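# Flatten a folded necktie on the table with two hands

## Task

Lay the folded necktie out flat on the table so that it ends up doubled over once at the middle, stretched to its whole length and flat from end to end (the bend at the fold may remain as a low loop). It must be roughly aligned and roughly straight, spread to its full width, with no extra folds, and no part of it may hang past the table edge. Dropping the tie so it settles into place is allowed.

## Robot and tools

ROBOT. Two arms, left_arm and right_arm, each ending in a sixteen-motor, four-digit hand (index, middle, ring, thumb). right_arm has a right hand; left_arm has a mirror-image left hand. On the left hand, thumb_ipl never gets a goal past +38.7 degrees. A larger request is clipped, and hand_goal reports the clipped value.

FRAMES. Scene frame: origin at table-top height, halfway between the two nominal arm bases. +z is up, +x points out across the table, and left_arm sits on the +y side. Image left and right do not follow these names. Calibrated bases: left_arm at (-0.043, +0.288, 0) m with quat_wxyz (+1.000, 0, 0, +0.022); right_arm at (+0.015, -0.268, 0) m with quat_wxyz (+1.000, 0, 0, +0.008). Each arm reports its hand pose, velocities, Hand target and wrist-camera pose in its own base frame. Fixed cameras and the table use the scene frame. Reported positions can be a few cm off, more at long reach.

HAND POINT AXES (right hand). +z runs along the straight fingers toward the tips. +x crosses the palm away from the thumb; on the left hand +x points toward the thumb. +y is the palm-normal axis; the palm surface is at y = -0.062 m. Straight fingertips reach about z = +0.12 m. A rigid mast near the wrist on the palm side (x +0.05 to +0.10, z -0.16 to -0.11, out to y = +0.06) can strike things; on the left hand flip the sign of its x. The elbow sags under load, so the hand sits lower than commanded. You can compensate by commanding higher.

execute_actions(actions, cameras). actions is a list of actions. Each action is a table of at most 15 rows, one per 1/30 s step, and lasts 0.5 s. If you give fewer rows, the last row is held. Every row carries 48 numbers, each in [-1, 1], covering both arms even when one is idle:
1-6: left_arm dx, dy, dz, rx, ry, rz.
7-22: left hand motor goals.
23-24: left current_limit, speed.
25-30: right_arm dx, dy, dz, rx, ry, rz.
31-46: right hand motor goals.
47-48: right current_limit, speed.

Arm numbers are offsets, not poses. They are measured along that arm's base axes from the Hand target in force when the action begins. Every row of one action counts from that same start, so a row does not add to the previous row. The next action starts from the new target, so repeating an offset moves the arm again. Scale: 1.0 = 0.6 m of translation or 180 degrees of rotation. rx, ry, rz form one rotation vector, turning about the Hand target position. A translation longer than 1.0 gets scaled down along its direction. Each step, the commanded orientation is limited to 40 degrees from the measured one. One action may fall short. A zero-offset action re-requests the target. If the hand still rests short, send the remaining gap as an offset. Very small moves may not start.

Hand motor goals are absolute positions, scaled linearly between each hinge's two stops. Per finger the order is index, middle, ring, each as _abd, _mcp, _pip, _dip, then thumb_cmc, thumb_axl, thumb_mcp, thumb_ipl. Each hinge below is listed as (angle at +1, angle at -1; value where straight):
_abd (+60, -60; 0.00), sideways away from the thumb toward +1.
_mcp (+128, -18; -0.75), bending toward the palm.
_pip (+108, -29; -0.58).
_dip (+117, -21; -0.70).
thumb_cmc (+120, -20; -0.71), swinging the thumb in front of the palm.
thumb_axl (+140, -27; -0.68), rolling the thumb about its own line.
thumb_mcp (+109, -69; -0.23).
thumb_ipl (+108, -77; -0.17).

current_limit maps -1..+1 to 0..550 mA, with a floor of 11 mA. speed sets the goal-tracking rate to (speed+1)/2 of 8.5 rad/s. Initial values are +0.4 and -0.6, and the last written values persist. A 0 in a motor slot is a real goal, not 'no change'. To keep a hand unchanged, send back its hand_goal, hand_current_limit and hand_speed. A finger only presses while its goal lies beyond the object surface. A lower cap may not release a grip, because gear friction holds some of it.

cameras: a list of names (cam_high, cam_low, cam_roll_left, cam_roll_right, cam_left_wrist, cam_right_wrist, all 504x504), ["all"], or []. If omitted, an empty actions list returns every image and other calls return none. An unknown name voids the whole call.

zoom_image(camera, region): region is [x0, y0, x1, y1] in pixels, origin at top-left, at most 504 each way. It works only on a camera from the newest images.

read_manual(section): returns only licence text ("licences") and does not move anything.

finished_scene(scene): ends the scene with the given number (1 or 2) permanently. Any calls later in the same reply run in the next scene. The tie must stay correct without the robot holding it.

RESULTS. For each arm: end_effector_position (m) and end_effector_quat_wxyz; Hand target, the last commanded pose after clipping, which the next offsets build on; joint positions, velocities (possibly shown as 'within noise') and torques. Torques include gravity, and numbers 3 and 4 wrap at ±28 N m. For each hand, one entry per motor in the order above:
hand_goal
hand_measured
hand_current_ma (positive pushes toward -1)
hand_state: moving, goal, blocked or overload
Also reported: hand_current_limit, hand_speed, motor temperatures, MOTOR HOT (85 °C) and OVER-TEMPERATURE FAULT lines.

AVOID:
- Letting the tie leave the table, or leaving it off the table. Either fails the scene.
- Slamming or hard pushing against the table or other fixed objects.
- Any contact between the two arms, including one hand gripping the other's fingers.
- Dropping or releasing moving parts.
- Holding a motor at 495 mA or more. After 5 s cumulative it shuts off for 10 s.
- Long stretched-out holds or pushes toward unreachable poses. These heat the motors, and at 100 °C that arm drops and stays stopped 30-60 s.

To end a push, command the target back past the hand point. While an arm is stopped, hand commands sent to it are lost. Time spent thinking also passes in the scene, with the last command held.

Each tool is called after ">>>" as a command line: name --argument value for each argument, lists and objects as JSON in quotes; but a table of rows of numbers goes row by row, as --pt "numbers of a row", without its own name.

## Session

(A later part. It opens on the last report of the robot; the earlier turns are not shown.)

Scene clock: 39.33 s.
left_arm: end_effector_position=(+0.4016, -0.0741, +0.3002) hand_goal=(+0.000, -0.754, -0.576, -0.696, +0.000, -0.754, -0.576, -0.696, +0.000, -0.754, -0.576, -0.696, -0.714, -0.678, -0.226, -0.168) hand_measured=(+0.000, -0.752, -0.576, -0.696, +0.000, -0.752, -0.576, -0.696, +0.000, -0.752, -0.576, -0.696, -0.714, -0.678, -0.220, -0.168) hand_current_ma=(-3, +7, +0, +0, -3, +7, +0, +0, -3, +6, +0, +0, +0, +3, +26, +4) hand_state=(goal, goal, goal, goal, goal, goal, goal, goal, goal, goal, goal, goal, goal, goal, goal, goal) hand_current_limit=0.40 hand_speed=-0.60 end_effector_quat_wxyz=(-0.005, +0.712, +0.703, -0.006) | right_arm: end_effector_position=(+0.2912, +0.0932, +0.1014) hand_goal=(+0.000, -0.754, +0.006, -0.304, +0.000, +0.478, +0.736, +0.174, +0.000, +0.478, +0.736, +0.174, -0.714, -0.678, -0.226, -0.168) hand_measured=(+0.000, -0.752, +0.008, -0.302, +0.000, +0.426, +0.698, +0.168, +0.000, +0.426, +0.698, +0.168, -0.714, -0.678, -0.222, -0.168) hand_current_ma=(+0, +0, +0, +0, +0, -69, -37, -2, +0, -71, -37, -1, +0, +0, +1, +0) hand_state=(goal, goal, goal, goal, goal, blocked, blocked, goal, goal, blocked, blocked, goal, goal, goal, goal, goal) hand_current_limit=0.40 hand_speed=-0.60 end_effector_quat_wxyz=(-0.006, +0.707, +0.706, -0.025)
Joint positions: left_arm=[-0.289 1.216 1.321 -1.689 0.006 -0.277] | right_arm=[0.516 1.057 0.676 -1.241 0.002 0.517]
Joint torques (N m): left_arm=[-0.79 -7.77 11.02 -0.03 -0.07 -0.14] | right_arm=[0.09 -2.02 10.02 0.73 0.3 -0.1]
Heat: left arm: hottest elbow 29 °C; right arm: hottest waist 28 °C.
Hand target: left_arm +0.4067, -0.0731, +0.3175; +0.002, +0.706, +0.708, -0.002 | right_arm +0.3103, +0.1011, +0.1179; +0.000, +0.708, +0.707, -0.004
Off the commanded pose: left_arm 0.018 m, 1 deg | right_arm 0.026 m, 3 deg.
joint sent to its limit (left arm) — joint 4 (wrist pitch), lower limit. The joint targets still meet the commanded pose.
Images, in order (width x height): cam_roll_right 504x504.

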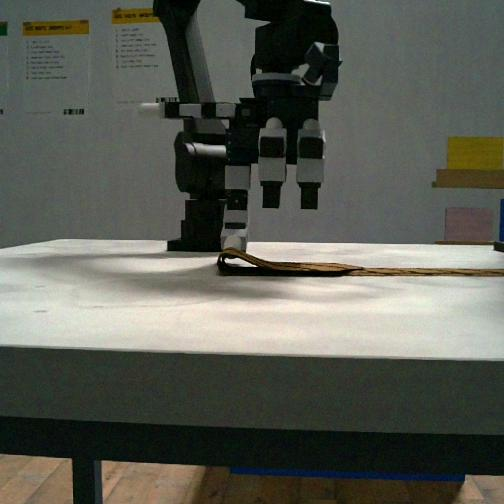

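>>> execute_actions --actions '[[[0,0,0,0,0,0,0,-0.754,-0.576,-0.696,0,-0.754,-0.576,-0.696,0,-0.754,-0.576,-0.696,-0.714,-0.678,-0.226,-0.168,0.4,-0.6,0,-0.004,-0.028,0,0,0,0,-0.754,0.007,-0.304,0,0.479,0.737,0.174,0,0.479,0.737,0.174,-0.714,-0.678,-0.226,-0.168,0.4,-0.6]],[[0,0,0,0,0,0,0,-0.754,-0.576,-0.696,0,-0.754,-0.576,-0.696,0,-0.754,-0.576,-0.696,-0.714,-0.678,-0.226,-0.168,0.4,-0.6,0,0,0,0,0,0,0,-0.754,0.007,-0.304,0,0.479,0.737,0.174,0,0.479,0.737,0.174,-0.714,-0.678,-0.226,-0.168,0.4,-0.6]]]' --cameras '["cam_roll_right"]'

>>> zoom_image --camera "cam_roll_right" --region '[150, 180, 320, 300]'

Scene clock: 40.90 s.
left_arm: end_effector_position=(+0.4016, -0.0741, +0.3002) hand_goal=(+0.000, -0.754, -0.576, -0.696, +0.000, -0.754, -0.576, -0.696, +0.000, -0.754, -0.576, -0.696, -0.714, -0.678, -0.226, -0.168) hand_measured=(+0.000, -0.752, -0.576, -0.696, +0.000, -0.752, -0.576, -0.696, +0.000, -0.752, -0.576, -0.696, -0.714, -0.678, -0.220, -0.168) hand_current_ma=(-3, +7, +0, +0, -3, +7, +0, +0, -3, +6, +0, +0, +0, +3, +26, +4) hand_state=(goal, goal, goal, goal, goal, goal, goal, goal, goal, goal, goal, goal, goal, goal, goal, goal) hand_current_limit=0.40 hand_speed=-0.60 end_effector_quat_wxyz=(-0.005, +0.712, +0.703, -0.006) | right_arm: end_effector_position=(+0.3031, +0.0974, +0.0990) hand_goal=(+0.000, -0.754, +0.006, -0.304, +0.000, +0.478, +0.736, +0.174, +0.000, +0.478, +0.736, +0.174, -0.714, -0.678, -0.226, -0.168) hand_measured=(+0.000, -0.754, +0.006, -0.302, +0.000, +0.426, +0.698, +0.168, +0.000, +0.426, +0.698, +0.168, -0.714, -0.678, -0.222, -0.168) hand_current_ma=(+0, +0, +0, +0, +0, -69, -37, -2, +0, -71, -37, -1, +0, +0, +1, +0) hand_state=(goal, goal, goal, goal, goal, blocked, blocked, goal, goal, blocked, blocked, goal, goal, goal, goal, goal) hand_current_limit=0.40 hand_speed=-0.60 end_effector_quat_wxyz=(-0.001, +0.708, +0.707, -0.009)
Joint positions: left_arm=[-0.289 1.216 1.321 -1.689 0.006 -0.277] | right_arm=[0.507 1.076 0.676 -1.189 0.002 0.509]
Joint torques (N m): left_arm=[-0.91 -7.88 11.02 -0.01 -0.06 -0.14] | right_arm=[0.79 -2.49 7.57 1.44 0.31 -0.12]
Heat: left arm: hottest elbow 29 °C; right arm: hottest waist 28 °C.
Hand target: left_arm +0.4067, -0.0731, +0.3175; +0.002, +0.706, +0.708, -0.002 | right_arm +0.3103, +0.0986, +0.1011; +0.000, +0.708, +0.707, -0.004
Off the commanded pose: left_arm 0.018 m, 1 deg | right_arm 0.008 m, 1 deg.
joint sent to its limit (left arm) — joint 4 (wrist pitch), lower limit. The joint targets still meet the commanded pose.
Images, in order (width x height): cam_roll_right 504x504.

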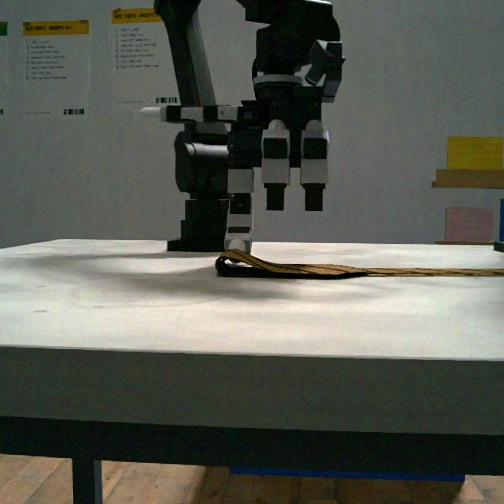

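Scaled by 2.965 from the camera's 504x504 image, which has a finer 720x720 frame.

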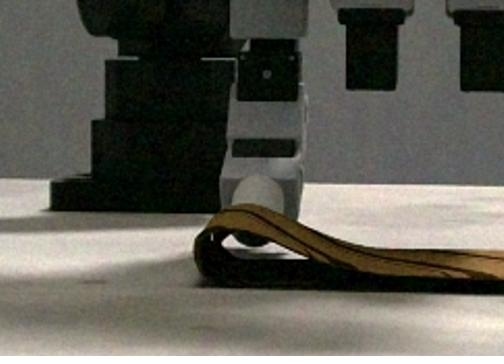

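>>> execute_actions --actions '[[[0,0,0,0,0,0,0,-0.754,-0.576,-0.696,0,-0.754,-0.576,-0.696,0,-0.754,-0.576,-0.696,-0.714,-0.678,-0.226,-0.168,0.4,-0.6,-0.04,-0.006,0,0,0,0,0,-0.754,0.007,-0.304,0,0.479,0.737,0.174,0,0.479,0.737,0.174,-0.714,-0.678,-0.226,-0.168,0.4,-0.6]],[[0,0,0,0,0,0,0,-0.754,-0.576,-0.696,0,-0.754,-0.576,-0.696,0,-0.754,-0.576,-0.696,-0.714,-0.678,-0.226,-0.168,0.4,-0.6,0,0,-0.016,0,0,0,0,-0.754,0.007,-0.304,0,0.479,0.737,0.174,0,0.479,0.737,0.174,-0.714,-0.678,-0.226,-0.168,0.4,-0.6]]]' --cameras '["cam_roll_right","cam_high"]'

>>> zoom_image --camera "cam_roll_right" --region '[150, 180, 320, 300]'

>>> zoom_image --camera "cam_high" --region '[60, 200, 220, 340]'

Scene clock: 42.67 s.
left_arm: end_effector_position=(+0.4016, -0.0741, +0.3002) hand_goal=(+0.000, -0.754, -0.576, -0.696, +0.000, -0.754, -0.576, -0.696, +0.000, -0.754, -0.576, -0.696, -0.714, -0.678, -0.226, -0.168) hand_measured=(+0.000, -0.752, -0.576, -0.696, +0.000, -0.752, -0.576, -0.696, +0.000, -0.752, -0.576, -0.696, -0.714, -0.678, -0.220, -0.168) hand_current_ma=(-3, +7, +0, +0, -3, +7, +0, +0, -3, +6, +0, +0, +0, +3, +26, +4) hand_state=(goal, goal, goal, goal, goal, goal, goal, goal, goal, goal, goal, goal, goal, goal, goal, goal) hand_current_limit=0.40 hand_speed=-0.60 end_effector_quat_wxyz=(-0.005, +0.712, +0.703, -0.006) | right_arm: end_effector_position=(+0.2904, +0.0948, +0.1002) hand_goal=(+0.000, -0.754, +0.006, -0.304, +0.000, +0.478, +0.736, +0.174, +0.000, +0.478, +0.736, +0.174, -0.714, -0.678, -0.226, -0.168) hand_measured=(+0.000, -0.754, +0.006, -0.302, +0.000, +0.426, +0.698, +0.168, +0.000, +0.426, +0.698, +0.168, -0.714, -0.678, -0.222, -0.168) hand_current_ma=(+0, +0, +0, +0, +0, -69, -37, -2, +0, -71, -37, -1, +0, +0, +1, +0) hand_state=(goal, goal, goal, goal, goal, blocked, blocked, goal, goal, blocked, blocked, goal, goal, goal, goal, goal) hand_current_limit=0.40 hand_speed=-0.60 end_effector_quat_wxyz=(+0.002, +0.708, +0.707, +0.004)
Joint positions: left_arm=[-0.289 1.216 1.321 -1.689 0.006 -0.277] | right_arm=[0.523 1.014 0.637 -1.184 0.002 0.525]
Joint torques (N m): left_arm=[-0.97 -7.77 11.02 0.02 -0.07 -0.14] | right_arm=[1.96 -0.97 6.11 0.98 0.27 0.04]
Heat: left arm: hottest elbow 29 °C; right arm: hottest waist 28 °C.
Hand target: left_arm +0.4067, -0.0731, +0.3175; +0.002, +0.706, +0.708, -0.002 | right_arm +0.2865, +0.0950, +0.0916; +0.000, +0.708, +0.707, -0.004
Off the commanded pose: left_arm 0.018 m, 1 deg | right_arm 0.010 m, 1 deg.
joint sent to its limit (left arm) — joint 4 (wrist pitch), lower limit. The joint targets still meet the commanded pose.
Images, in order (width x height): cam_high 504x504, cam_roll_right 504x504.

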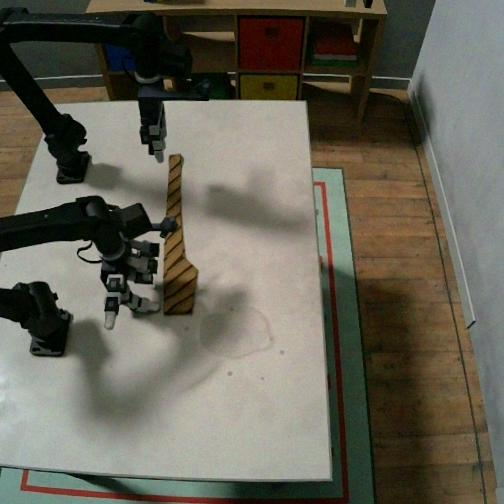

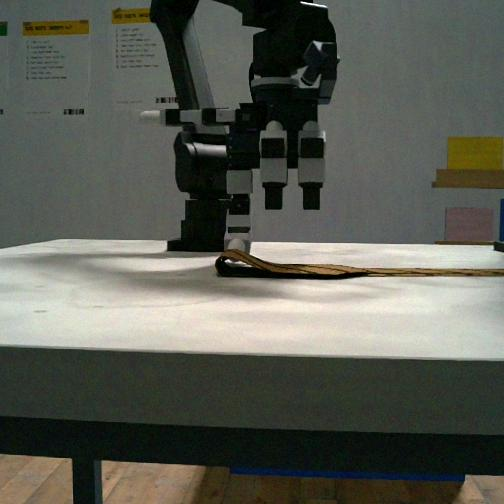

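Scaled by 2.965 from the camera's 504x504 image, which has a finer 720x720 frame.

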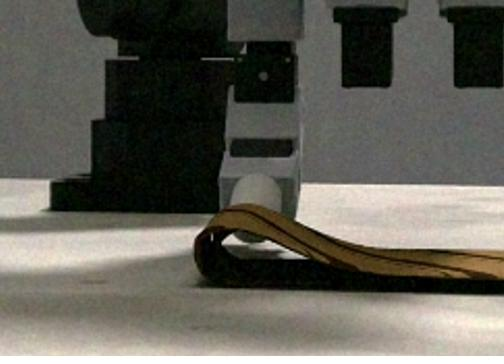

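Scaled by 3.150 from the camera's 504x504 image, which has a finer 720x720 frame.

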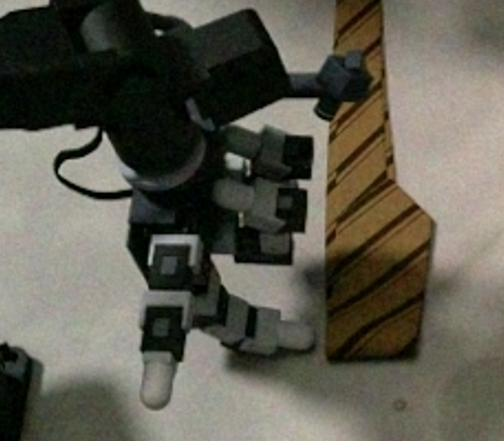

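>>> execute_actions --actions '[[[0,0,0,0,0,0,0,-0.754,-0.576,-0.696,0,-0.754,-0.576,-0.696,0,-0.754,-0.576,-0.696,-0.714,-0.678,-0.226,-0.168,0.4,-0.6,-0.01,-0.01,-0.016,0,0,0,0,-0.754,0.007,-0.304,0,0.479,0.737,0.174,0,0.479,0.737,0.174,-0.714,-0.678,-0.226,-0.168,0.4,-0.6]],[[0,0,0,0,0,0,0,-0.754,-0.576,-0.696,0,-0.754,-0.576,-0.696,0,-0.754,-0.576,-0.696,-0.714,-0.678,-0.226,-0.168,0.4,-0.6,0,0,0,0,0,0,0,-0.754,0.007,-0.304,0,0.479,0.737,0.174,0,0.479,0.737,0.174,-0.714,-0.678,-0.226,-0.168,0.4,-0.6]]]' --cameras '["cam_roll_right"]'

>>> zoom_image --camera "cam_roll_right" --region '[150, 180, 320, 300]'

Scene clock: 44.30 s.
left_arm: end_effector_position=(+0.4016, -0.0741, +0.3002) hand_goal=(+0.000, -0.754, -0.576, -0.696, +0.000, -0.754, -0.576, -0.696, +0.000, -0.754, -0.576, -0.696, -0.714, -0.678, -0.226, -0.168) hand_measured=(+0.000, -0.752, -0.576, -0.696, +0.000, -0.752, -0.576, -0.696, +0.000, -0.752, -0.576, -0.696, -0.714, -0.678, -0.220, -0.168) hand_current_ma=(-3, +7, +0, +0, -3, +7, +0, +0, -3, +6, +0, +0, +0, +3, +26, +4) hand_state=(goal, goal, goal, goal, goal, goal, goal, goal, goal, goal, goal, goal, goal, goal, goal, goal) hand_current_limit=0.40 hand_speed=-0.60 end_effector_quat_wxyz=(-0.005, +0.712, +0.703, -0.006) | right_arm: end_effector_position=(+0.2854, +0.0923, +0.0909) hand_goal=(+0.000, -0.754, +0.006, -0.304, +0.000, +0.478, +0.736, +0.174, +0.000, +0.478, +0.736, +0.174, -0.714, -0.678, -0.226, -0.168) hand_measured=(+0.006, -0.746, +0.018, -0.296, +0.000, +0.426, +0.698, +0.168, +0.000, +0.426, +0.698, +0.168, -0.714, -0.678, -0.222, -0.168) hand_current_ma=(+1, +3, +5, +2, +0, -69, -37, -2, +0, -71, -37, -1, +0, +0, +1, +0) hand_state=(goal, goal, goal, goal, goal, blocked, blocked, goal, goal, blocked, blocked, goal, goal, goal, goal, goal) hand_current_limit=0.40 hand_speed=-0.60 end_effector_quat_wxyz=(+0.001, +0.707, +0.707, +0.003)
Joint positions: left_arm=[-0.289 1.216 1.321 -1.689 0.006 -0.277] | right_arm=[0.524 1.011 0.609 -1.163 0.001 0.525]
Joint torques (N m): left_arm=[-0.91 -7.77 11 -0.01 -0.07 -0.15] | right_arm=[1.44 -2.43 5.33 1.16 0.32 -0.08]
Heat: left arm: hottest elbow 29 °C; right arm: hottest waist 28 °C.
Hand target: left_arm +0.4067, -0.0731, +0.3175; +0.002, +0.706, +0.708, -0.002 | right_arm +0.2804, +0.0891, +0.0819; +0.000, +0.708, +0.707, -0.004
Off the commanded pose: left_arm 0.018 m, 1 deg | right_arm 0.011 m, 1 deg.
joint sent to its limit (left arm) — joint 4 (wrist pitch), lower limit. The joint targets still meet the commanded pose.
Images, in order (width x height): cam_roll_right 504x504.

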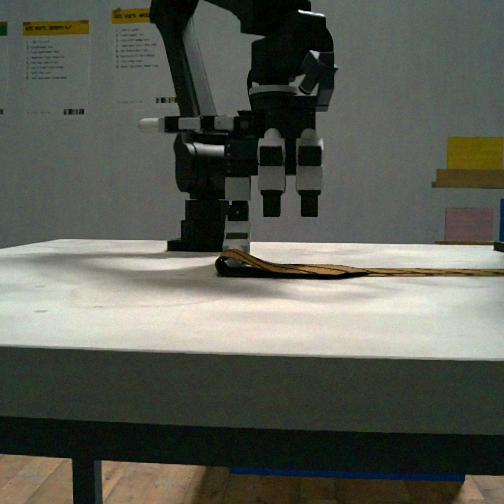

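Scaled by 2.965 from the camera's 504x504 image, which has a finer 720x720 frame.

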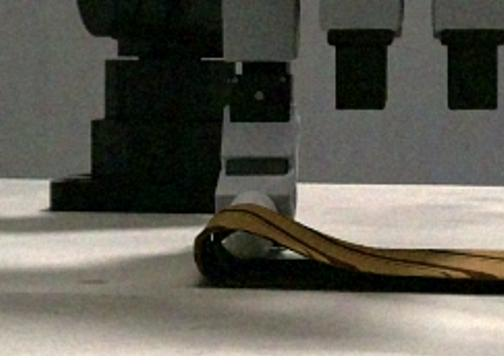

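>>> execute_actions --actions '[[[0,0,0,0,0,0,0,-0.754,-0.576,-0.696,0,-0.754,-0.576,-0.696,0,-0.754,-0.576,-0.696,-0.714,-0.678,-0.226,-0.168,0.4,-0.6,0.045,0,0.016,0,0,0,0,-0.754,0.007,-0.304,0,0.479,0.737,0.174,0,0.479,0.737,0.174,-0.714,-0.678,-0.226,-0.168,0.4,-0.6]],[[0,0,0,0,0,0,0,-0.754,-0.576,-0.696,0,-0.754,-0.576,-0.696,0,-0.754,-0.576,-0.696,-0.714,-0.678,-0.226,-0.168,0.4,-0.6,0,0,0,0,0,0,0,-0.754,0.007,-0.304,0,0.479,0.737,0.174,0,0.479,0.737,0.174,-0.714,-0.678,-0.226,-0.168,0.4,-0.6]]]' --cameras '["cam_roll_right"]'

>>> zoom_image --camera "cam_roll_right" --region '[150, 180, 320, 300]'

Scene clock: 45.87 s.
left_arm: end_effector_position=(+0.4016, -0.0741, +0.3002) hand_goal=(+0.000, -0.754, -0.576, -0.696, +0.000, -0.754, -0.576, -0.696, +0.000, -0.754, -0.576, -0.696, -0.714, -0.678, -0.226, -0.168) hand_measured=(+0.000, -0.752, -0.576, -0.696, +0.000, -0.752, -0.576, -0.696, +0.000, -0.752, -0.576, -0.696, -0.714, -0.678, -0.220, -0.168) hand_current_ma=(-3, +7, +0, +0, -3, +7, +0, +0, -3, +6, +0, +0, +0, +3, +26, +4) hand_state=(goal, goal, goal, goal, goal, goal, goal, goal, goal, goal, goal, goal, goal, goal, goal, goal) hand_current_limit=0.40 hand_speed=-0.60 end_effector_quat_wxyz=(-0.005, +0.712, +0.703, -0.006) | right_arm: end_effector_position=(+0.2964, +0.0866, +0.0891) hand_goal=(+0.000, -0.754, +0.006, -0.304, +0.000, +0.478, +0.736, +0.174, +0.000, +0.478, +0.736, +0.174, -0.714, -0.678, -0.226, -0.168) hand_measured=(+0.012, -0.754, +0.028, -0.286, +0.000, +0.426, +0.698, +0.168, +0.000, +0.426, +0.698, +0.168, -0.714, -0.678, -0.222, -0.168) hand_current_ma=(+4, +0, +14, +10, +0, -69, -37, -2, +0, -71, -37, -1, +0, +0, +1, +0) hand_state=(goal, goal, blocked, goal, goal, blocked, blocked, goal, goal, blocked, blocked, goal, goal, goal, goal, goal) hand_current_limit=0.40 hand_speed=-0.60 end_effector_quat_wxyz=(-0.002, +0.712, +0.702, -0.006)
Joint positions: left_arm=[-0.289 1.216 1.321 -1.689 0.006 -0.277] | right_arm=[0.482 1.052 0.632 -1.164 -0.001 0.495]
Joint torques (N m): left_arm=[-0.91 -7.88 11.03 -0.01 -0.07 -0.14] | right_arm=[-0.09 0.03 8.39 0.87 0.45 -0.26]
Heat: left arm: hottest elbow 30 °C; right arm: hottest waist 28 °C.
Hand target: left_arm +0.4067, -0.0731, +0.3175; +0.002, +0.706, +0.708, -0.002 | right_arm +0.3074, +0.0890, +0.0915; +0.000, +0.708, +0.706, -0.004
Off the commanded pose: left_arm 0.018 m, 1 deg | right_arm 0.012 m, 1 deg.
joint sent to its limit (left arm) — joint 4 (wrist pitch), lower limit. The joint targets still meet the commanded pose.
Images, in order (width x height): cam_roll_right 504x504.

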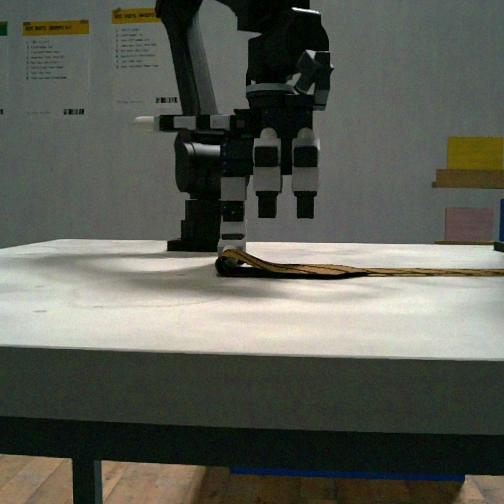

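Scaled by 2.965 from the camera's 504x504 image, which has a finer 720x720 frame.

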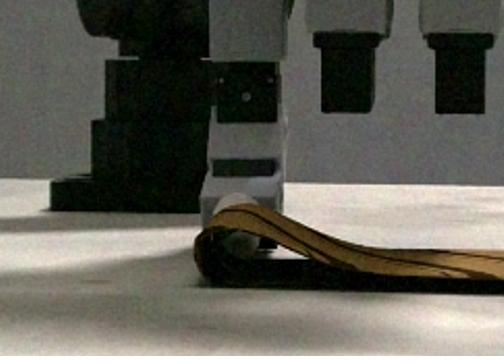

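>>> execute_actions --actions '[[[0,0,0,0,0,0,0,-0.754,-0.576,-0.696,0,-0.754,-0.576,-0.696,0,-0.754,-0.576,-0.696,-0.714,-0.678,-0.226,-0.168,0.4,-0.6,0.0,0.008,0.014,0,0,0,0,-0.754,0.007,-0.304,0,0.479,0.737,0.174,0,0.479,0.737,0.174,-0.714,-0.678,-0.226,-0.168,0.4,-0.6]],[[0,0,0,0,0,0,0,-0.754,-0.576,-0.696,0,-0.754,-0.576,-0.696,0,-0.754,-0.576,-0.696,-0.714,-0.678,-0.226,-0.168,0.4,-0.6,0.035,0.003,0,0,0,0,0,-0.754,0.007,-0.304,0,0.479,0.737,0.174,0,0.479,0.737,0.174,-0.714,-0.678,-0.226,-0.168,0.4,-0.6]],[[0,0,0,0,0,0,0,-0.754,-0.576,-0.696,0,-0.754,-0.576,-0.696,0,-0.754,-0.576,-0.696,-0.714,-0.678,-0.226,-0.168,0.4,-0.6,0.0,0,0,0,0,0,0,-0.754,0.007,-0.304,0,0.479,0.737,0.174,0,0.479,0.737,0.174,-0.714,-0.678,-0.226,-0.168,0.4,-0.6]]]' --cameras '["cam_roll_right"]'

>>> zoom_image --camera "cam_roll_right" --region '[150, 180, 320, 300]'

Scene clock: 48.03 s.
left_arm: end_effector_position=(+0.4016, -0.0741, +0.3002) hand_goal=(+0.000, -0.754, -0.576, -0.696, +0.000, -0.754, -0.576, -0.696, +0.000, -0.754, -0.576, -0.696, -0.714, -0.678, -0.226, -0.168) hand_measured=(+0.000, -0.752, -0.576, -0.696, +0.000, -0.752, -0.576, -0.696, +0.000, -0.752, -0.576, -0.696, -0.714, -0.678, -0.220, -0.168) hand_current_ma=(-3, +7, +0, +0, -3, +7, +0, +0, -3, +6, +0, +0, +0, +3, +26, +4) hand_state=(goal, goal, goal, goal, goal, goal, goal, goal, goal, goal, goal, goal, goal, goal, goal, goal) hand_current_limit=0.40 hand_speed=-0.60 end_effector_quat_wxyz=(-0.005, +0.712, +0.703, -0.006) | right_arm: end_effector_position=(+0.3110, +0.0892, +0.0887) hand_goal=(+0.000, -0.754, +0.006, -0.304, +0.000, +0.478, +0.736, +0.174, +0.000, +0.478, +0.736, +0.174, -0.714, -0.678, -0.226, -0.168) hand_measured=(+0.000, -0.752, +0.026, -0.286, +0.000, +0.426, +0.698, +0.168, +0.000, +0.426, +0.698, +0.168, -0.714, -0.678, -0.222, -0.168) hand_current_ma=(+0, +0, +12, +9, +0, -69, -37, -2, +0, -71, -37, -1, +0, +0, +1, +0) hand_state=(goal, goal, blocked, goal, goal, blocked, blocked, goal, goal, blocked, blocked, goal, goal, goal, goal, goal) hand_current_limit=0.40 hand_speed=-0.60 end_effector_quat_wxyz=(-0.005, +0.712, +0.702, -0.018)
Joint positions: left_arm=[-0.289 1.216 1.321 -1.689 0.006 -0.277] | right_arm=[0.467 1.117 0.678 -1.17 0.002 0.482]
Joint torques (N m): left_arm=[-0.79 -7.77 10.96 -0.01 -0.07 -0.14] | right_arm=[0.91 -2.26 9.29 0.87 0.32 -0.32]
Heat: left arm: hottest elbow 30 °C; right arm: hottest waist 28 °C.
Hand target: left_arm +0.4067, -0.0731, +0.3175; +0.002, +0.706, +0.708, -0.002 | right_arm +0.3283, +0.0957, +0.0998; +0.000, +0.708, +0.707, -0.004
Off the commanded pose: left_arm 0.018 m, 1 deg | right_arm 0.022 m, 2 deg.
joint sent to its limit (left arm) — joint 4 (wrist pitch), lower limit. The joint targets still meet the commanded pose.
Images, in order (width x height): cam_roll_right 504x504.

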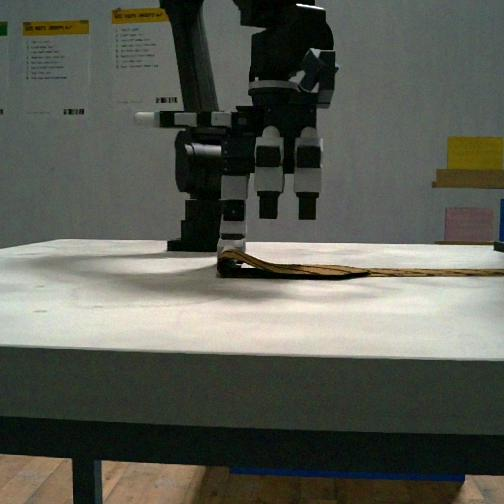

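Scaled by 2.965 from the camera's 504x504 image, which has a finer 720x720 frame.

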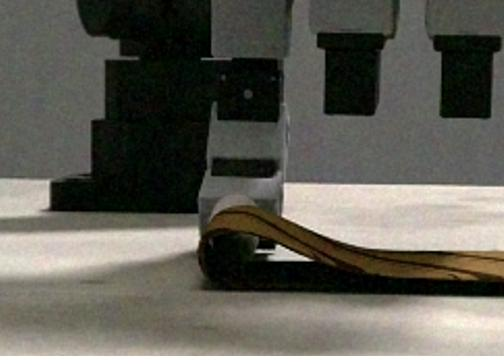

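>>> execute_actions --actions '[]' --cameras '["cam_high","cam_low","cam_right_wrist","cam_roll_right"]'

>>> zoom_image --camera "cam_high" --region '[100, 240, 220, 340]'

>>> zoom_image --camera "cam_low" --region '[140, 220, 250, 300]'

Scene clock: 48.27 s.
left_arm: end_effector_position=(+0.4016, -0.0741, +0.3002) hand_goal=(+0.000, -0.754, -0.576, -0.696, +0.000, -0.754, -0.576, -0.696, +0.000, -0.754, -0.576, -0.696, -0.714, -0.678, -0.226, -0.168) hand_measured=(+0.000, -0.752, -0.576, -0.696, +0.000, -0.752, -0.576, -0.696, +0.000, -0.752, -0.576, -0.696, -0.714, -0.678, -0.220, -0.168) hand_current_ma=(-3, +7, +0, +0, -3, +7, +0, +0, -3, +6, +0, +0, +0, +3, +26, +4) hand_state=(goal, goal, goal, goal, goal, goal, goal, goal, goal, goal, goal, goal, goal, goal, goal, goal) hand_current_limit=0.40 hand_speed=-0.60 end_effector_quat_wxyz=(-0.005, +0.712, +0.703, -0.006) | right_arm: end_effector_position=(+0.3110, +0.0892, +0.0887) hand_goal=(+0.000, -0.754, +0.006, -0.304, +0.000, +0.478, +0.736, +0.174, +0.000, +0.478, +0.736, +0.174, -0.714, -0.678, -0.226, -0.168) hand_measured=(+0.000, -0.752, +0.026, -0.286, +0.000, +0.426, +0.698, +0.168, +0.000, +0.426, +0.698, +0.168, -0.714, -0.678, -0.222, -0.168) hand_current_ma=(+0, +0, +12, +9, +0, -69, -37, -2, +0, -71, -37, -1, +0, +0, +1, +0) hand_state=(goal, goal, blocked, goal, goal, blocked, blocked, goal, goal, blocked, blocked, goal, goal, goal, goal, goal) hand_current_limit=0.40 hand_speed=-0.60 end_effector_quat_wxyz=(-0.005, +0.712, +0.702, -0.018)
Joint positions: left_arm=[-0.289 1.216 1.321 -1.689 0.006 -0.277] | right_arm=[0.467 1.117 0.678 -1.17 0.002 0.482]
Joint velocities: within noise
Joint torques (N m): left_arm=[-0.97 -7.77 11.04 -0.02 -0.06 -0.14] | right_arm=[0.32 -1.85 9.33 0.66 0.29 -0.29]
Motor temperatures (°C): left_arm=[24 22 30 23 26 23] | right_arm=[28 22 27 20 22 26]
Heat: left arm: hottest elbow 30 °C; right arm: hottest waist 28 °C.
Hand target: left_arm +0.4067, -0.0731, +0.3175; +0.002, +0.706, +0.708, -0.002 | right_arm +0.3283, +0.0957, +0.0998; +0.000, +0.708, +0.707, -0.004
Off the commanded pose: left_arm 0.018 m, 1 deg | right_arm 0.022 m, 2 deg.
Images, in order (width x height): cam_high 504x504, cam_low 504x504, cam_roll_right 504x504, cam_right_wrist 504x504.

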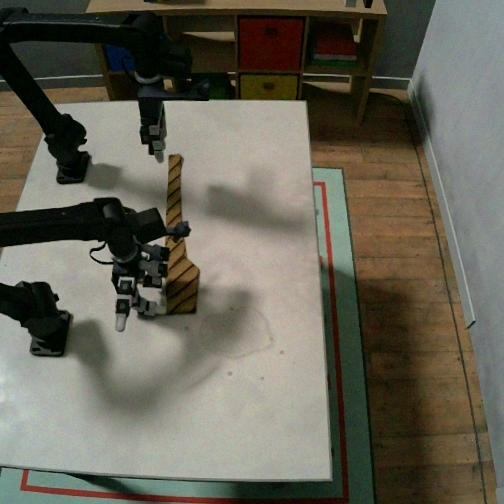

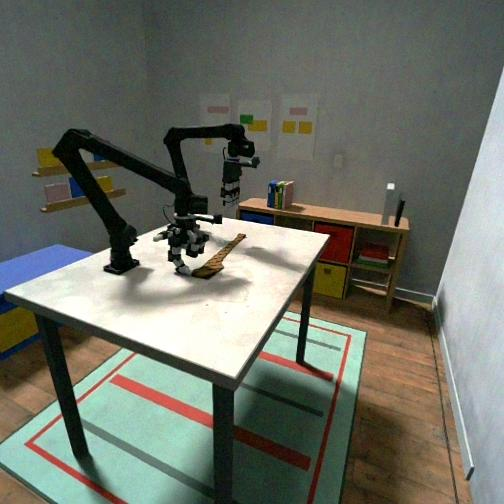

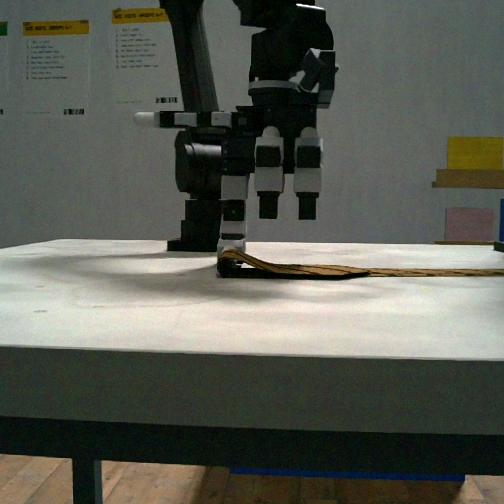

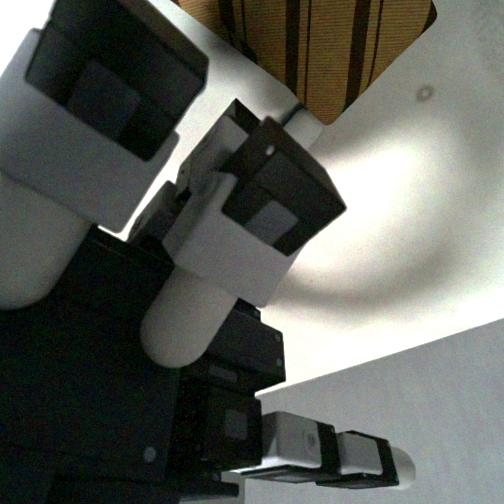

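Scaled by 4.200 from the camera's 504x504 image, which has a finer 720x720 frame.

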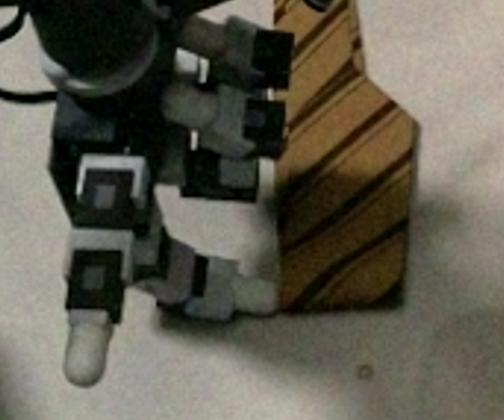

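Scaled by 4.582 from the camera's 504x504 image, which has a finer 720x720 frame.

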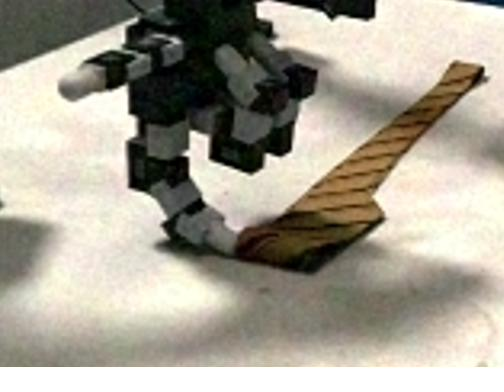

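>>> execute_actions --actions '[[[0,0,0,0,0,0,0,-0.754,-0.576,-0.696,0,-0.754,-0.576,-0.696,0,-0.754,-0.576,-0.696,-0.714,-0.678,-0.226,-0.168,0.4,-0.6,0.025,0.004,0.006,0,0,0,0,-0.754,0.007,-0.304,0,0.479,0.737,0.174,0,0.479,0.737,0.174,-0.714,-0.678,-0.226,-0.168,0.4,-0.6]],[[0,0,0,0,0,0,0,-0.754,-0.576,-0.696,0,-0.754,-0.576,-0.696,0,-0.754,-0.576,-0.696,-0.714,-0.678,-0.226,-0.168,0.4,-0.6,0.025,0.004,0,0,0,0,0,-0.754,0.007,-0.304,0,0.479,0.737,0.174,0,0.479,0.737,0.174,-0.714,-0.678,-0.226,-0.168,0.4,-0.6]]]' --cameras '["cam_high","cam_low","cam_right_wrist","cam_roll_right"]'

>>> zoom_image --camera "cam_roll_right" --region '[150, 180, 320, 300]'

>>> zoom_image --camera "cam_high" --region '[100, 240, 220, 340]'

Scene clock: 50.03 s.
left_arm: end_effector_position=(+0.4016, -0.0741, +0.3002) hand_goal=(+0.000, -0.754, -0.576, -0.696, +0.000, -0.754, -0.576, -0.696, +0.000, -0.754, -0.576, -0.696, -0.714, -0.678, -0.226, -0.168) hand_measured=(+0.000, -0.752, -0.576, -0.696, +0.000, -0.752, -0.576, -0.696, +0.000, -0.752, -0.576, -0.696, -0.714, -0.678, -0.220, -0.168) hand_current_ma=(-3, +7, +0, +0, -3, +7, +0, +0, -3, +6, +0, +0, +0, +3, +26, +4) hand_state=(goal, goal, goal, goal, goal, goal, goal, goal, goal, goal, goal, goal, goal, goal, goal, goal) hand_current_limit=0.40 hand_speed=-0.60 end_effector_quat_wxyz=(-0.005, +0.712, +0.703, -0.006) | right_arm: end_effector_position=(+0.3370, +0.0931, +0.0901) hand_goal=(+0.000, -0.754, +0.006, -0.304, +0.000, +0.478, +0.736, +0.174, +0.000, +0.478, +0.736, +0.174, -0.714, -0.678, -0.226, -0.168) hand_measured=(-0.002, -0.756, +0.014, -0.294, +0.000, +0.426, +0.698, +0.168, +0.000, +0.426, +0.698, +0.168, -0.714, -0.678, -0.222, -0.168) hand_current_ma=(+0, +0, +2, +4, +0, -69, -37, -2, +0, -71, -37, -1, +0, +0, +1, +0) hand_state=(goal, goal, goal, goal, goal, blocked, blocked, goal, goal, blocked, blocked, goal, goal, goal, goal, goal) hand_current_limit=0.40 hand_speed=-0.60 end_effector_quat_wxyz=(-0.007, +0.710, +0.704, -0.024)
Joint positions: left_arm=[-0.289 1.216 1.321 -1.689 0.006 -0.277] | right_arm=[0.436 1.198 0.744 -1.168 0.003 0.445]
Joint torques (N m): left_arm=[-0.91 -7.88 11.03 -0.01 -0.07 -0.14] | right_arm=[0.44 -2.73 9.72 1.35 0.27 -0.23]
Heat: left arm: hottest elbow 30 °C; right arm: hottest waist 28 °C.
Hand target: left_arm +0.4067, -0.0731, +0.3175; +0.002, +0.706, +0.708, -0.002 | right_arm +0.3584, +0.1005, +0.1035; +0.000, +0.708, +0.707, -0.004
Off the commanded pose: left_arm 0.018 m, 1 deg | right_arm 0.026 m, 3 deg.
joint sent to its limit (left arm) — joint 4 (wrist pitch), lower limit. The joint targets still meet the commanded pose.
Images, in order (width x height): cam_high 504x504, cam_low 504x504, cam_roll_right 504x504, cam_right_wrist 504x504.

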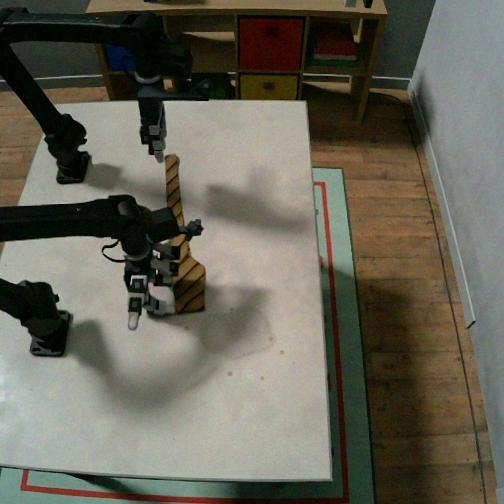

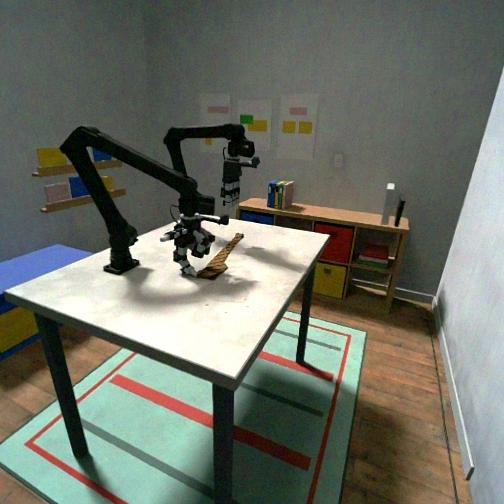

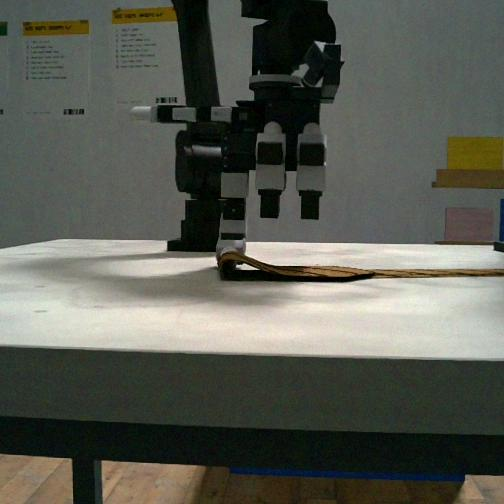

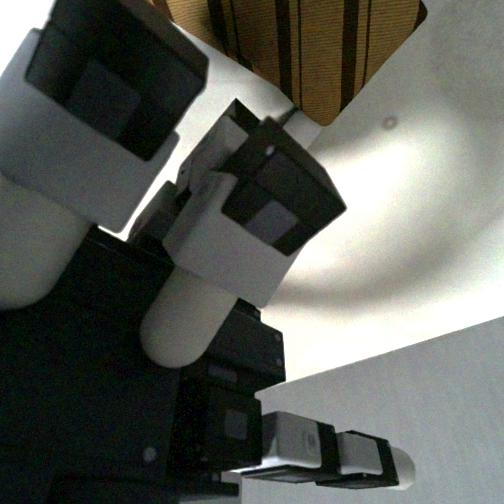

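Scaled by 2.965 from the camera's 504x504 image, which has a finer 720x720 frame.

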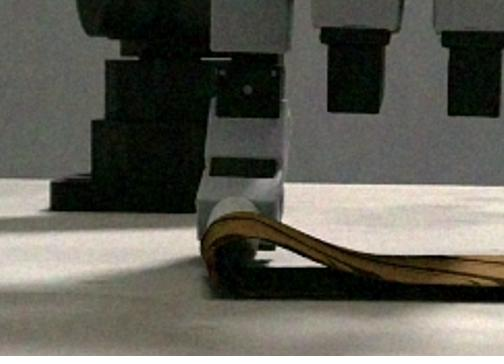

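Scaled by 4.200 from the camera's 504x504 image, which has a finer 720x720 frame.

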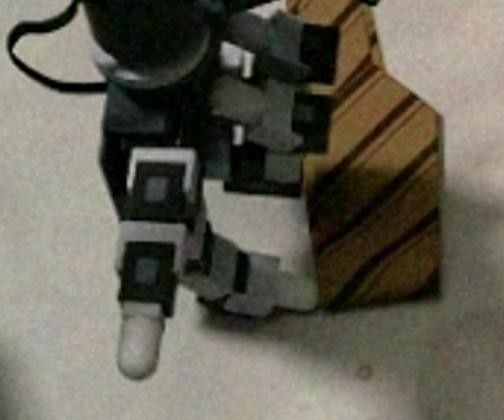

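>>> execute_actions --actions '[[[0.03,-0.1,-0.03,0,0,0,0,-0.754,-0.576,-0.696,0,-0.754,-0.576,-0.696,0,-0.754,-0.576,-0.696,-0.714,-0.678,-0.226,-0.168,0.4,-0.6,0,0,0,0,0,0,0,-0.754,0.007,-0.304,0,0.479,0.737,0.174,0,0.479,0.737,0.174,-0.714,-0.678,-0.226,-0.168,0.4,-0.6]],[[0.03,-0.1,-0.06,0,0,0,0,-0.754,-0.576,-0.696,0,-0.754,-0.576,-0.696,0,-0.754,-0.576,-0.696,-0.714,-0.678,-0.226,-0.168,0.4,-0.6,0,0,0,0,0,0,0,-0.754,0.007,-0.304,0,0.479,0.737,0.174,0,0.479,0.737,0.174,-0.714,-0.678,-0.226,-0.168,0.4,-0.6]],[[0.027,-0.08,-0.08,0,0,0,0,-0.754,-0.576,-0.696,0,-0.754,-0.576,-0.696,0,-0.754,-0.576,-0.696,-0.714,-0.678,-0.226,-0.168,0.4,-0.6,0,0,0,0,0,0,0,-0.754,0.007,-0.304,0,0.479,0.737,0.174,0,0.479,0.737,0.174,-0.714,-0.678,-0.226,-0.168,0.4,-0.6]],[[0,0,-0.06,0,0,0,0,-0.754,-0.576,-0.696,0,-0.754,-0.576,-0.696,0,-0.754,-0.576,-0.696,-0.714,-0.678,-0.226,-0.168,0.4,-0.6,0,0,0,0,0,0,0,-0.754,0.007,-0.304,0,0.479,0.737,0.174,0,0.479,0.737,0.174,-0.714,-0.678,-0.226,-0.168,0.4,-0.6]]]' --cameras '["all"]'

Scene clock: 56.53 s.
left_arm: end_effector_position=(+0.4555, -0.2392, +0.1760) hand_goal=(+0.000, -0.754, -0.576, -0.696, +0.000, -0.754, -0.576, -0.696, +0.000, -0.754, -0.576, -0.696, -0.714, -0.678, -0.226, -0.168) hand_measured=(+0.000, -0.754, -0.576, -0.696, +0.000, -0.754, -0.576, -0.696, +0.000, -0.754, -0.576, -0.696, -0.714, -0.678, -0.222, -0.168) hand_current_ma=(-3, +3, +0, +0, -3, +3, +0, +0, -3, +2, +0, +0, -2, +3, +25, +4) hand_state=(goal, goal, goal, goal, goal, goal, goal, goal, goal, goal, goal, goal, goal, goal, goal, goal) hand_current_limit=0.40 hand_speed=-0.60 end_effector_quat_wxyz=(-0.006, +0.710, +0.704, -0.005) | right_arm: end_effector_position=(+0.3370, +0.0931, +0.0901) hand_goal=(+0.000, -0.754, +0.006, -0.304, +0.000, +0.478, +0.736, +0.174, +0.000, +0.478, +0.736, +0.174, -0.714, -0.678, -0.226, -0.168) hand_measured=(-0.002, -0.756, +0.014, -0.294, +0.000, +0.426, +0.698, +0.168, +0.000, +0.426, +0.698, +0.168, -0.714, -0.678, -0.222, -0.168) hand_current_ma=(+0, +0, +2, +4, +0, -69, -37, -2, +0, -71, -37, -1, +0, +0, +1, +0) hand_state=(goal, goal, goal, goal, goal, blocked, blocked, goal, goal, blocked, blocked, goal, goal, goal, goal, goal) hand_current_limit=0.40 hand_speed=-0.60 end_effector_quat_wxyz=(-0.007, +0.710, +0.704, -0.024)
Joint positions: left_arm=[-0.61 1.556 1.33 -1.358 0.007 -0.601] | right_arm=[0.436 1.198 0.744 -1.168 0.003 0.445]
Joint torques (N m): left_arm=[-1.03 -12.51 8.5 0.49 -0.08 -0.14] | right_arm=[0.38 -3.37 9.8 1.28 0.31 -0.21]
Heat: left arm: hottest elbow 30 °C; right arm: hottest waist 28 °C.
Hand target: left_arm +0.4590, -0.2412, +0.1794; +0.002, +0.707, +0.708, -0.002 | right_arm +0.3584, +0.1005, +0.1035; +0.000, +0.708, +0.707, -0.004
Off the commanded pose: left_arm 0.005 m, 1 deg | right_arm 0.026 m, 3 deg.

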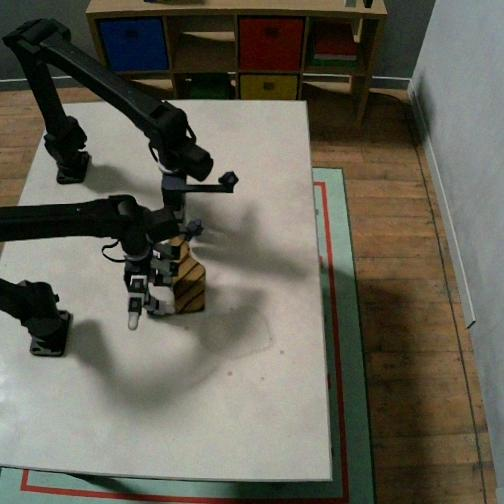

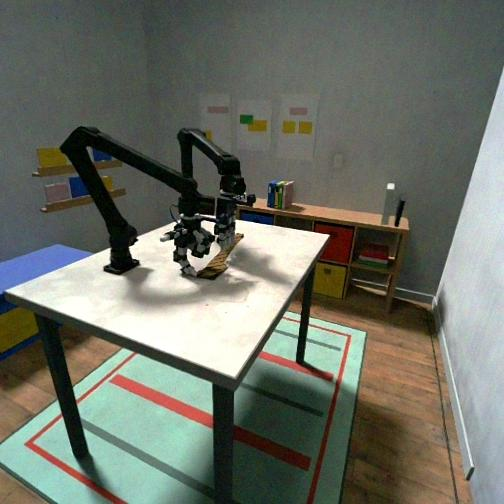

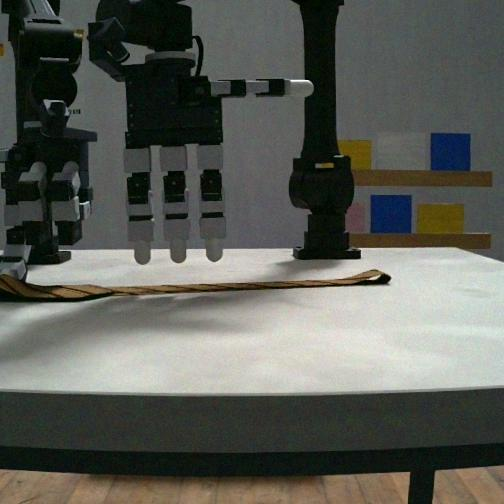

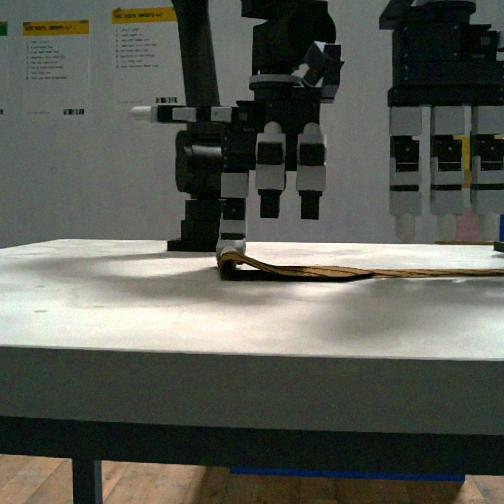

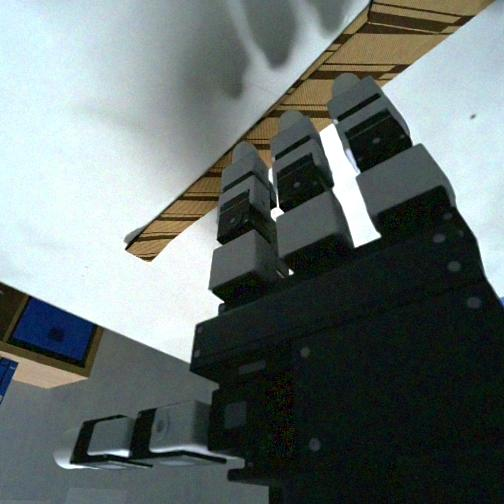

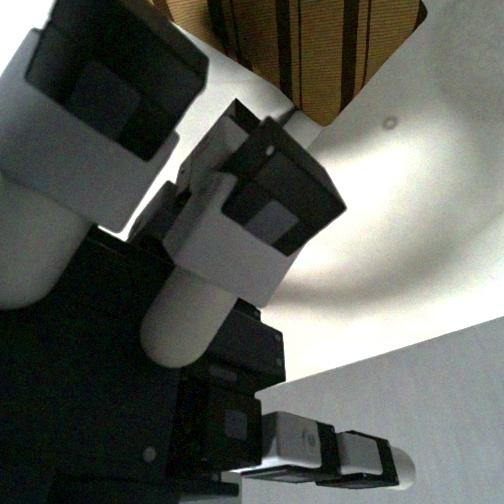

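>>> zoom_image --camera "cam_low" --region '[160, 190, 280, 290]'

>>> zoom_image --camera "cam_left_wrist" --region '[120, 0, 504, 270]'

Scaled by 4.200 from the camera's 504x504 image, which has a finer 720x720 frame.

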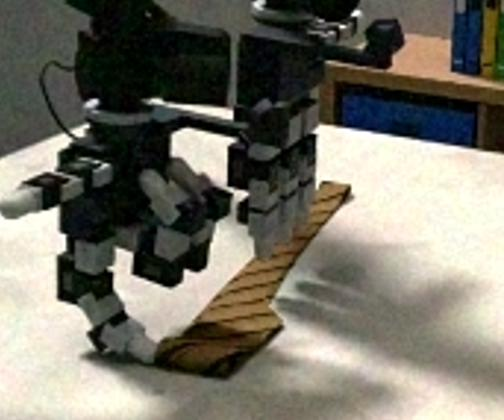

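Scaled by 1.312 from the camera's 504x504 image, which has a finer 720x720 frame.

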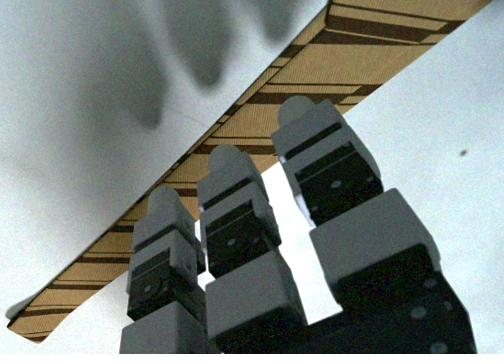

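>>> execute_actions --actions '[[[0.035,0,-0.05,0,0,0,0,-0.754,-0.576,-0.696,0,-0.754,-0.576,-0.696,0,-0.754,-0.576,-0.696,-0.714,-0.678,-0.226,-0.168,0.4,-0.6,0,0,0,0,0,0,0,-0.754,0.007,-0.304,0,0.479,0.737,0.174,0,0.479,0.737,0.174,-0.714,-0.678,-0.226,-0.168,0.4,-0.6]]]' --cameras '["cam_high","cam_low","cam_left_wrist","cam_roll_left"]'

>>> zoom_image --camera "cam_low" --region '[160, 190, 280, 290]'

>>> zoom_image --camera "cam_left_wrist" --region '[120, 0, 504, 270]'

Scene clock: 58.77 s.
left_arm: end_effector_position=(+0.4719, -0.2450, +0.1416) hand_goal=(+0.000, -0.754, -0.576, -0.696, +0.000, -0.754, -0.576, -0.696, +0.000, -0.754, -0.576, -0.696, -0.714, -0.678, -0.226, -0.168) hand_measured=(+0.000, -0.754, -0.576, -0.696, +0.000, -0.754, -0.576, -0.696, +0.000, -0.754, -0.576, -0.696, -0.714, -0.678, -0.222, -0.168) hand_current_ma=(-3, +1, +0, +0, -3, +1, +0, +0, +2, +3, +0, +0, -3, +3, +25, +4) hand_state=(goal, goal, goal, goal, goal, goal, goal, goal, goal, goal, goal, goal, goal, goal, goal, goal) hand_current_limit=0.40 hand_speed=-0.60 end_effector_quat_wxyz=(-0.009, +0.708, +0.707, -0.005) | right_arm: end_effector_position=(+0.3370, +0.0931, +0.0901) hand_goal=(+0.000, -0.754, +0.006, -0.304, +0.000, +0.478, +0.736, +0.174, +0.000, +0.478, +0.736, +0.174, -0.714, -0.678, -0.226, -0.168) hand_measured=(-0.002, -0.756, +0.014, -0.294, +0.000, +0.426, +0.698, +0.168, +0.000, +0.426, +0.698, +0.168, -0.714, -0.678, -0.222, -0.168) hand_current_ma=(+0, +0, +2, +4, +0, -69, -37, -2, +0, -71, -37, -1, +0, +0, +1, +0) hand_state=(goal, goal, goal, goal, goal, blocked, blocked, goal, goal, blocked, blocked, goal, goal, goal, goal, goal) hand_current_limit=0.40 hand_speed=-0.60 end_effector_quat_wxyz=(-0.007, +0.710, +0.704, -0.024)
Joint positions: left_arm=[-0.602 1.627 1.324 -1.288 0.007 -0.6] | right_arm=[0.436 1.198 0.744 -1.168 0.003 0.445]
Joint torques (N m): left_arm=[0.03 -14.39 8.44 0.32 -0.08 0.06] | right_arm=[1.38 -3.37 9.62 1.09 0.25 -0.2]
Heat: left arm: hottest elbow 30 °C; right arm: hottest elbow 29 °C.
Hand target: left_arm +0.4800, -0.2410, +0.1493; +0.002, +0.706, +0.708, -0.002 | right_arm +0.3584, +0.1005, +0.1035; +0.000, +0.708, +0.707, -0.004
Off the commanded pose: left_arm 0.012 m, 1 deg | right_arm 0.026 m, 3 deg.
Images, in order (width x height): cam_high 504x504, cam_low 504x504, cam_roll_left 504x504, cam_left_wrist 504x504.

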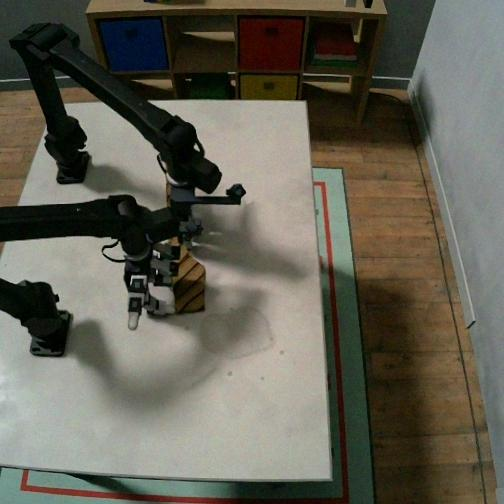

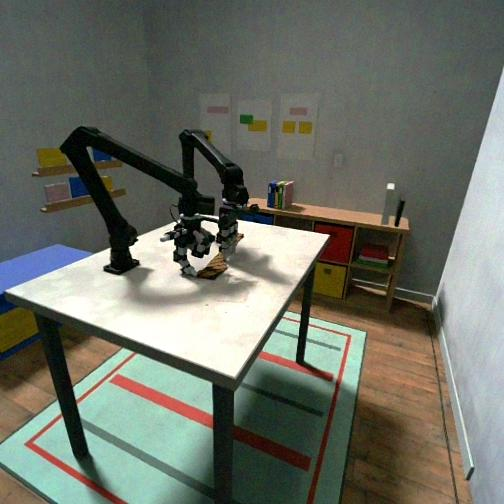

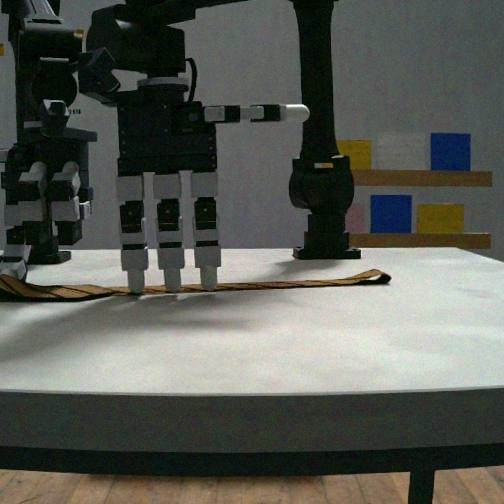

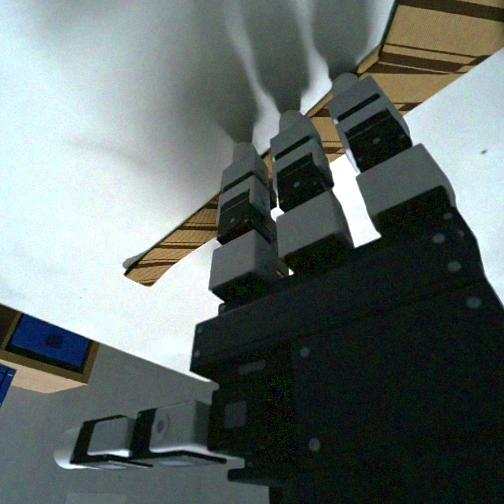

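Scaled by 4.200 from the camera's 504x504 image, which has a finer 720x720 frame.

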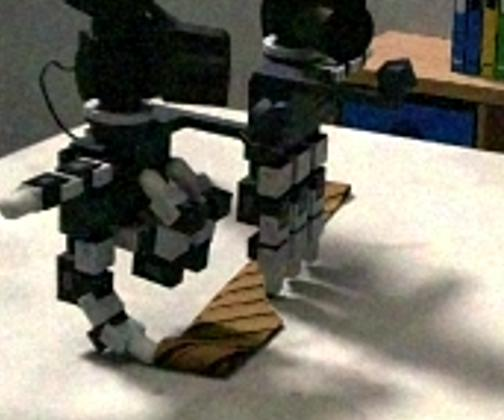

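Scaled by 1.312 from the camera's 504x504 image, which has a finer 720x720 frame.

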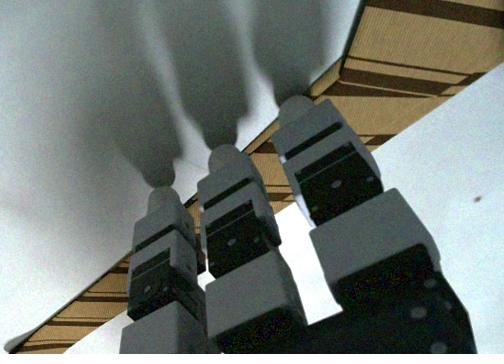

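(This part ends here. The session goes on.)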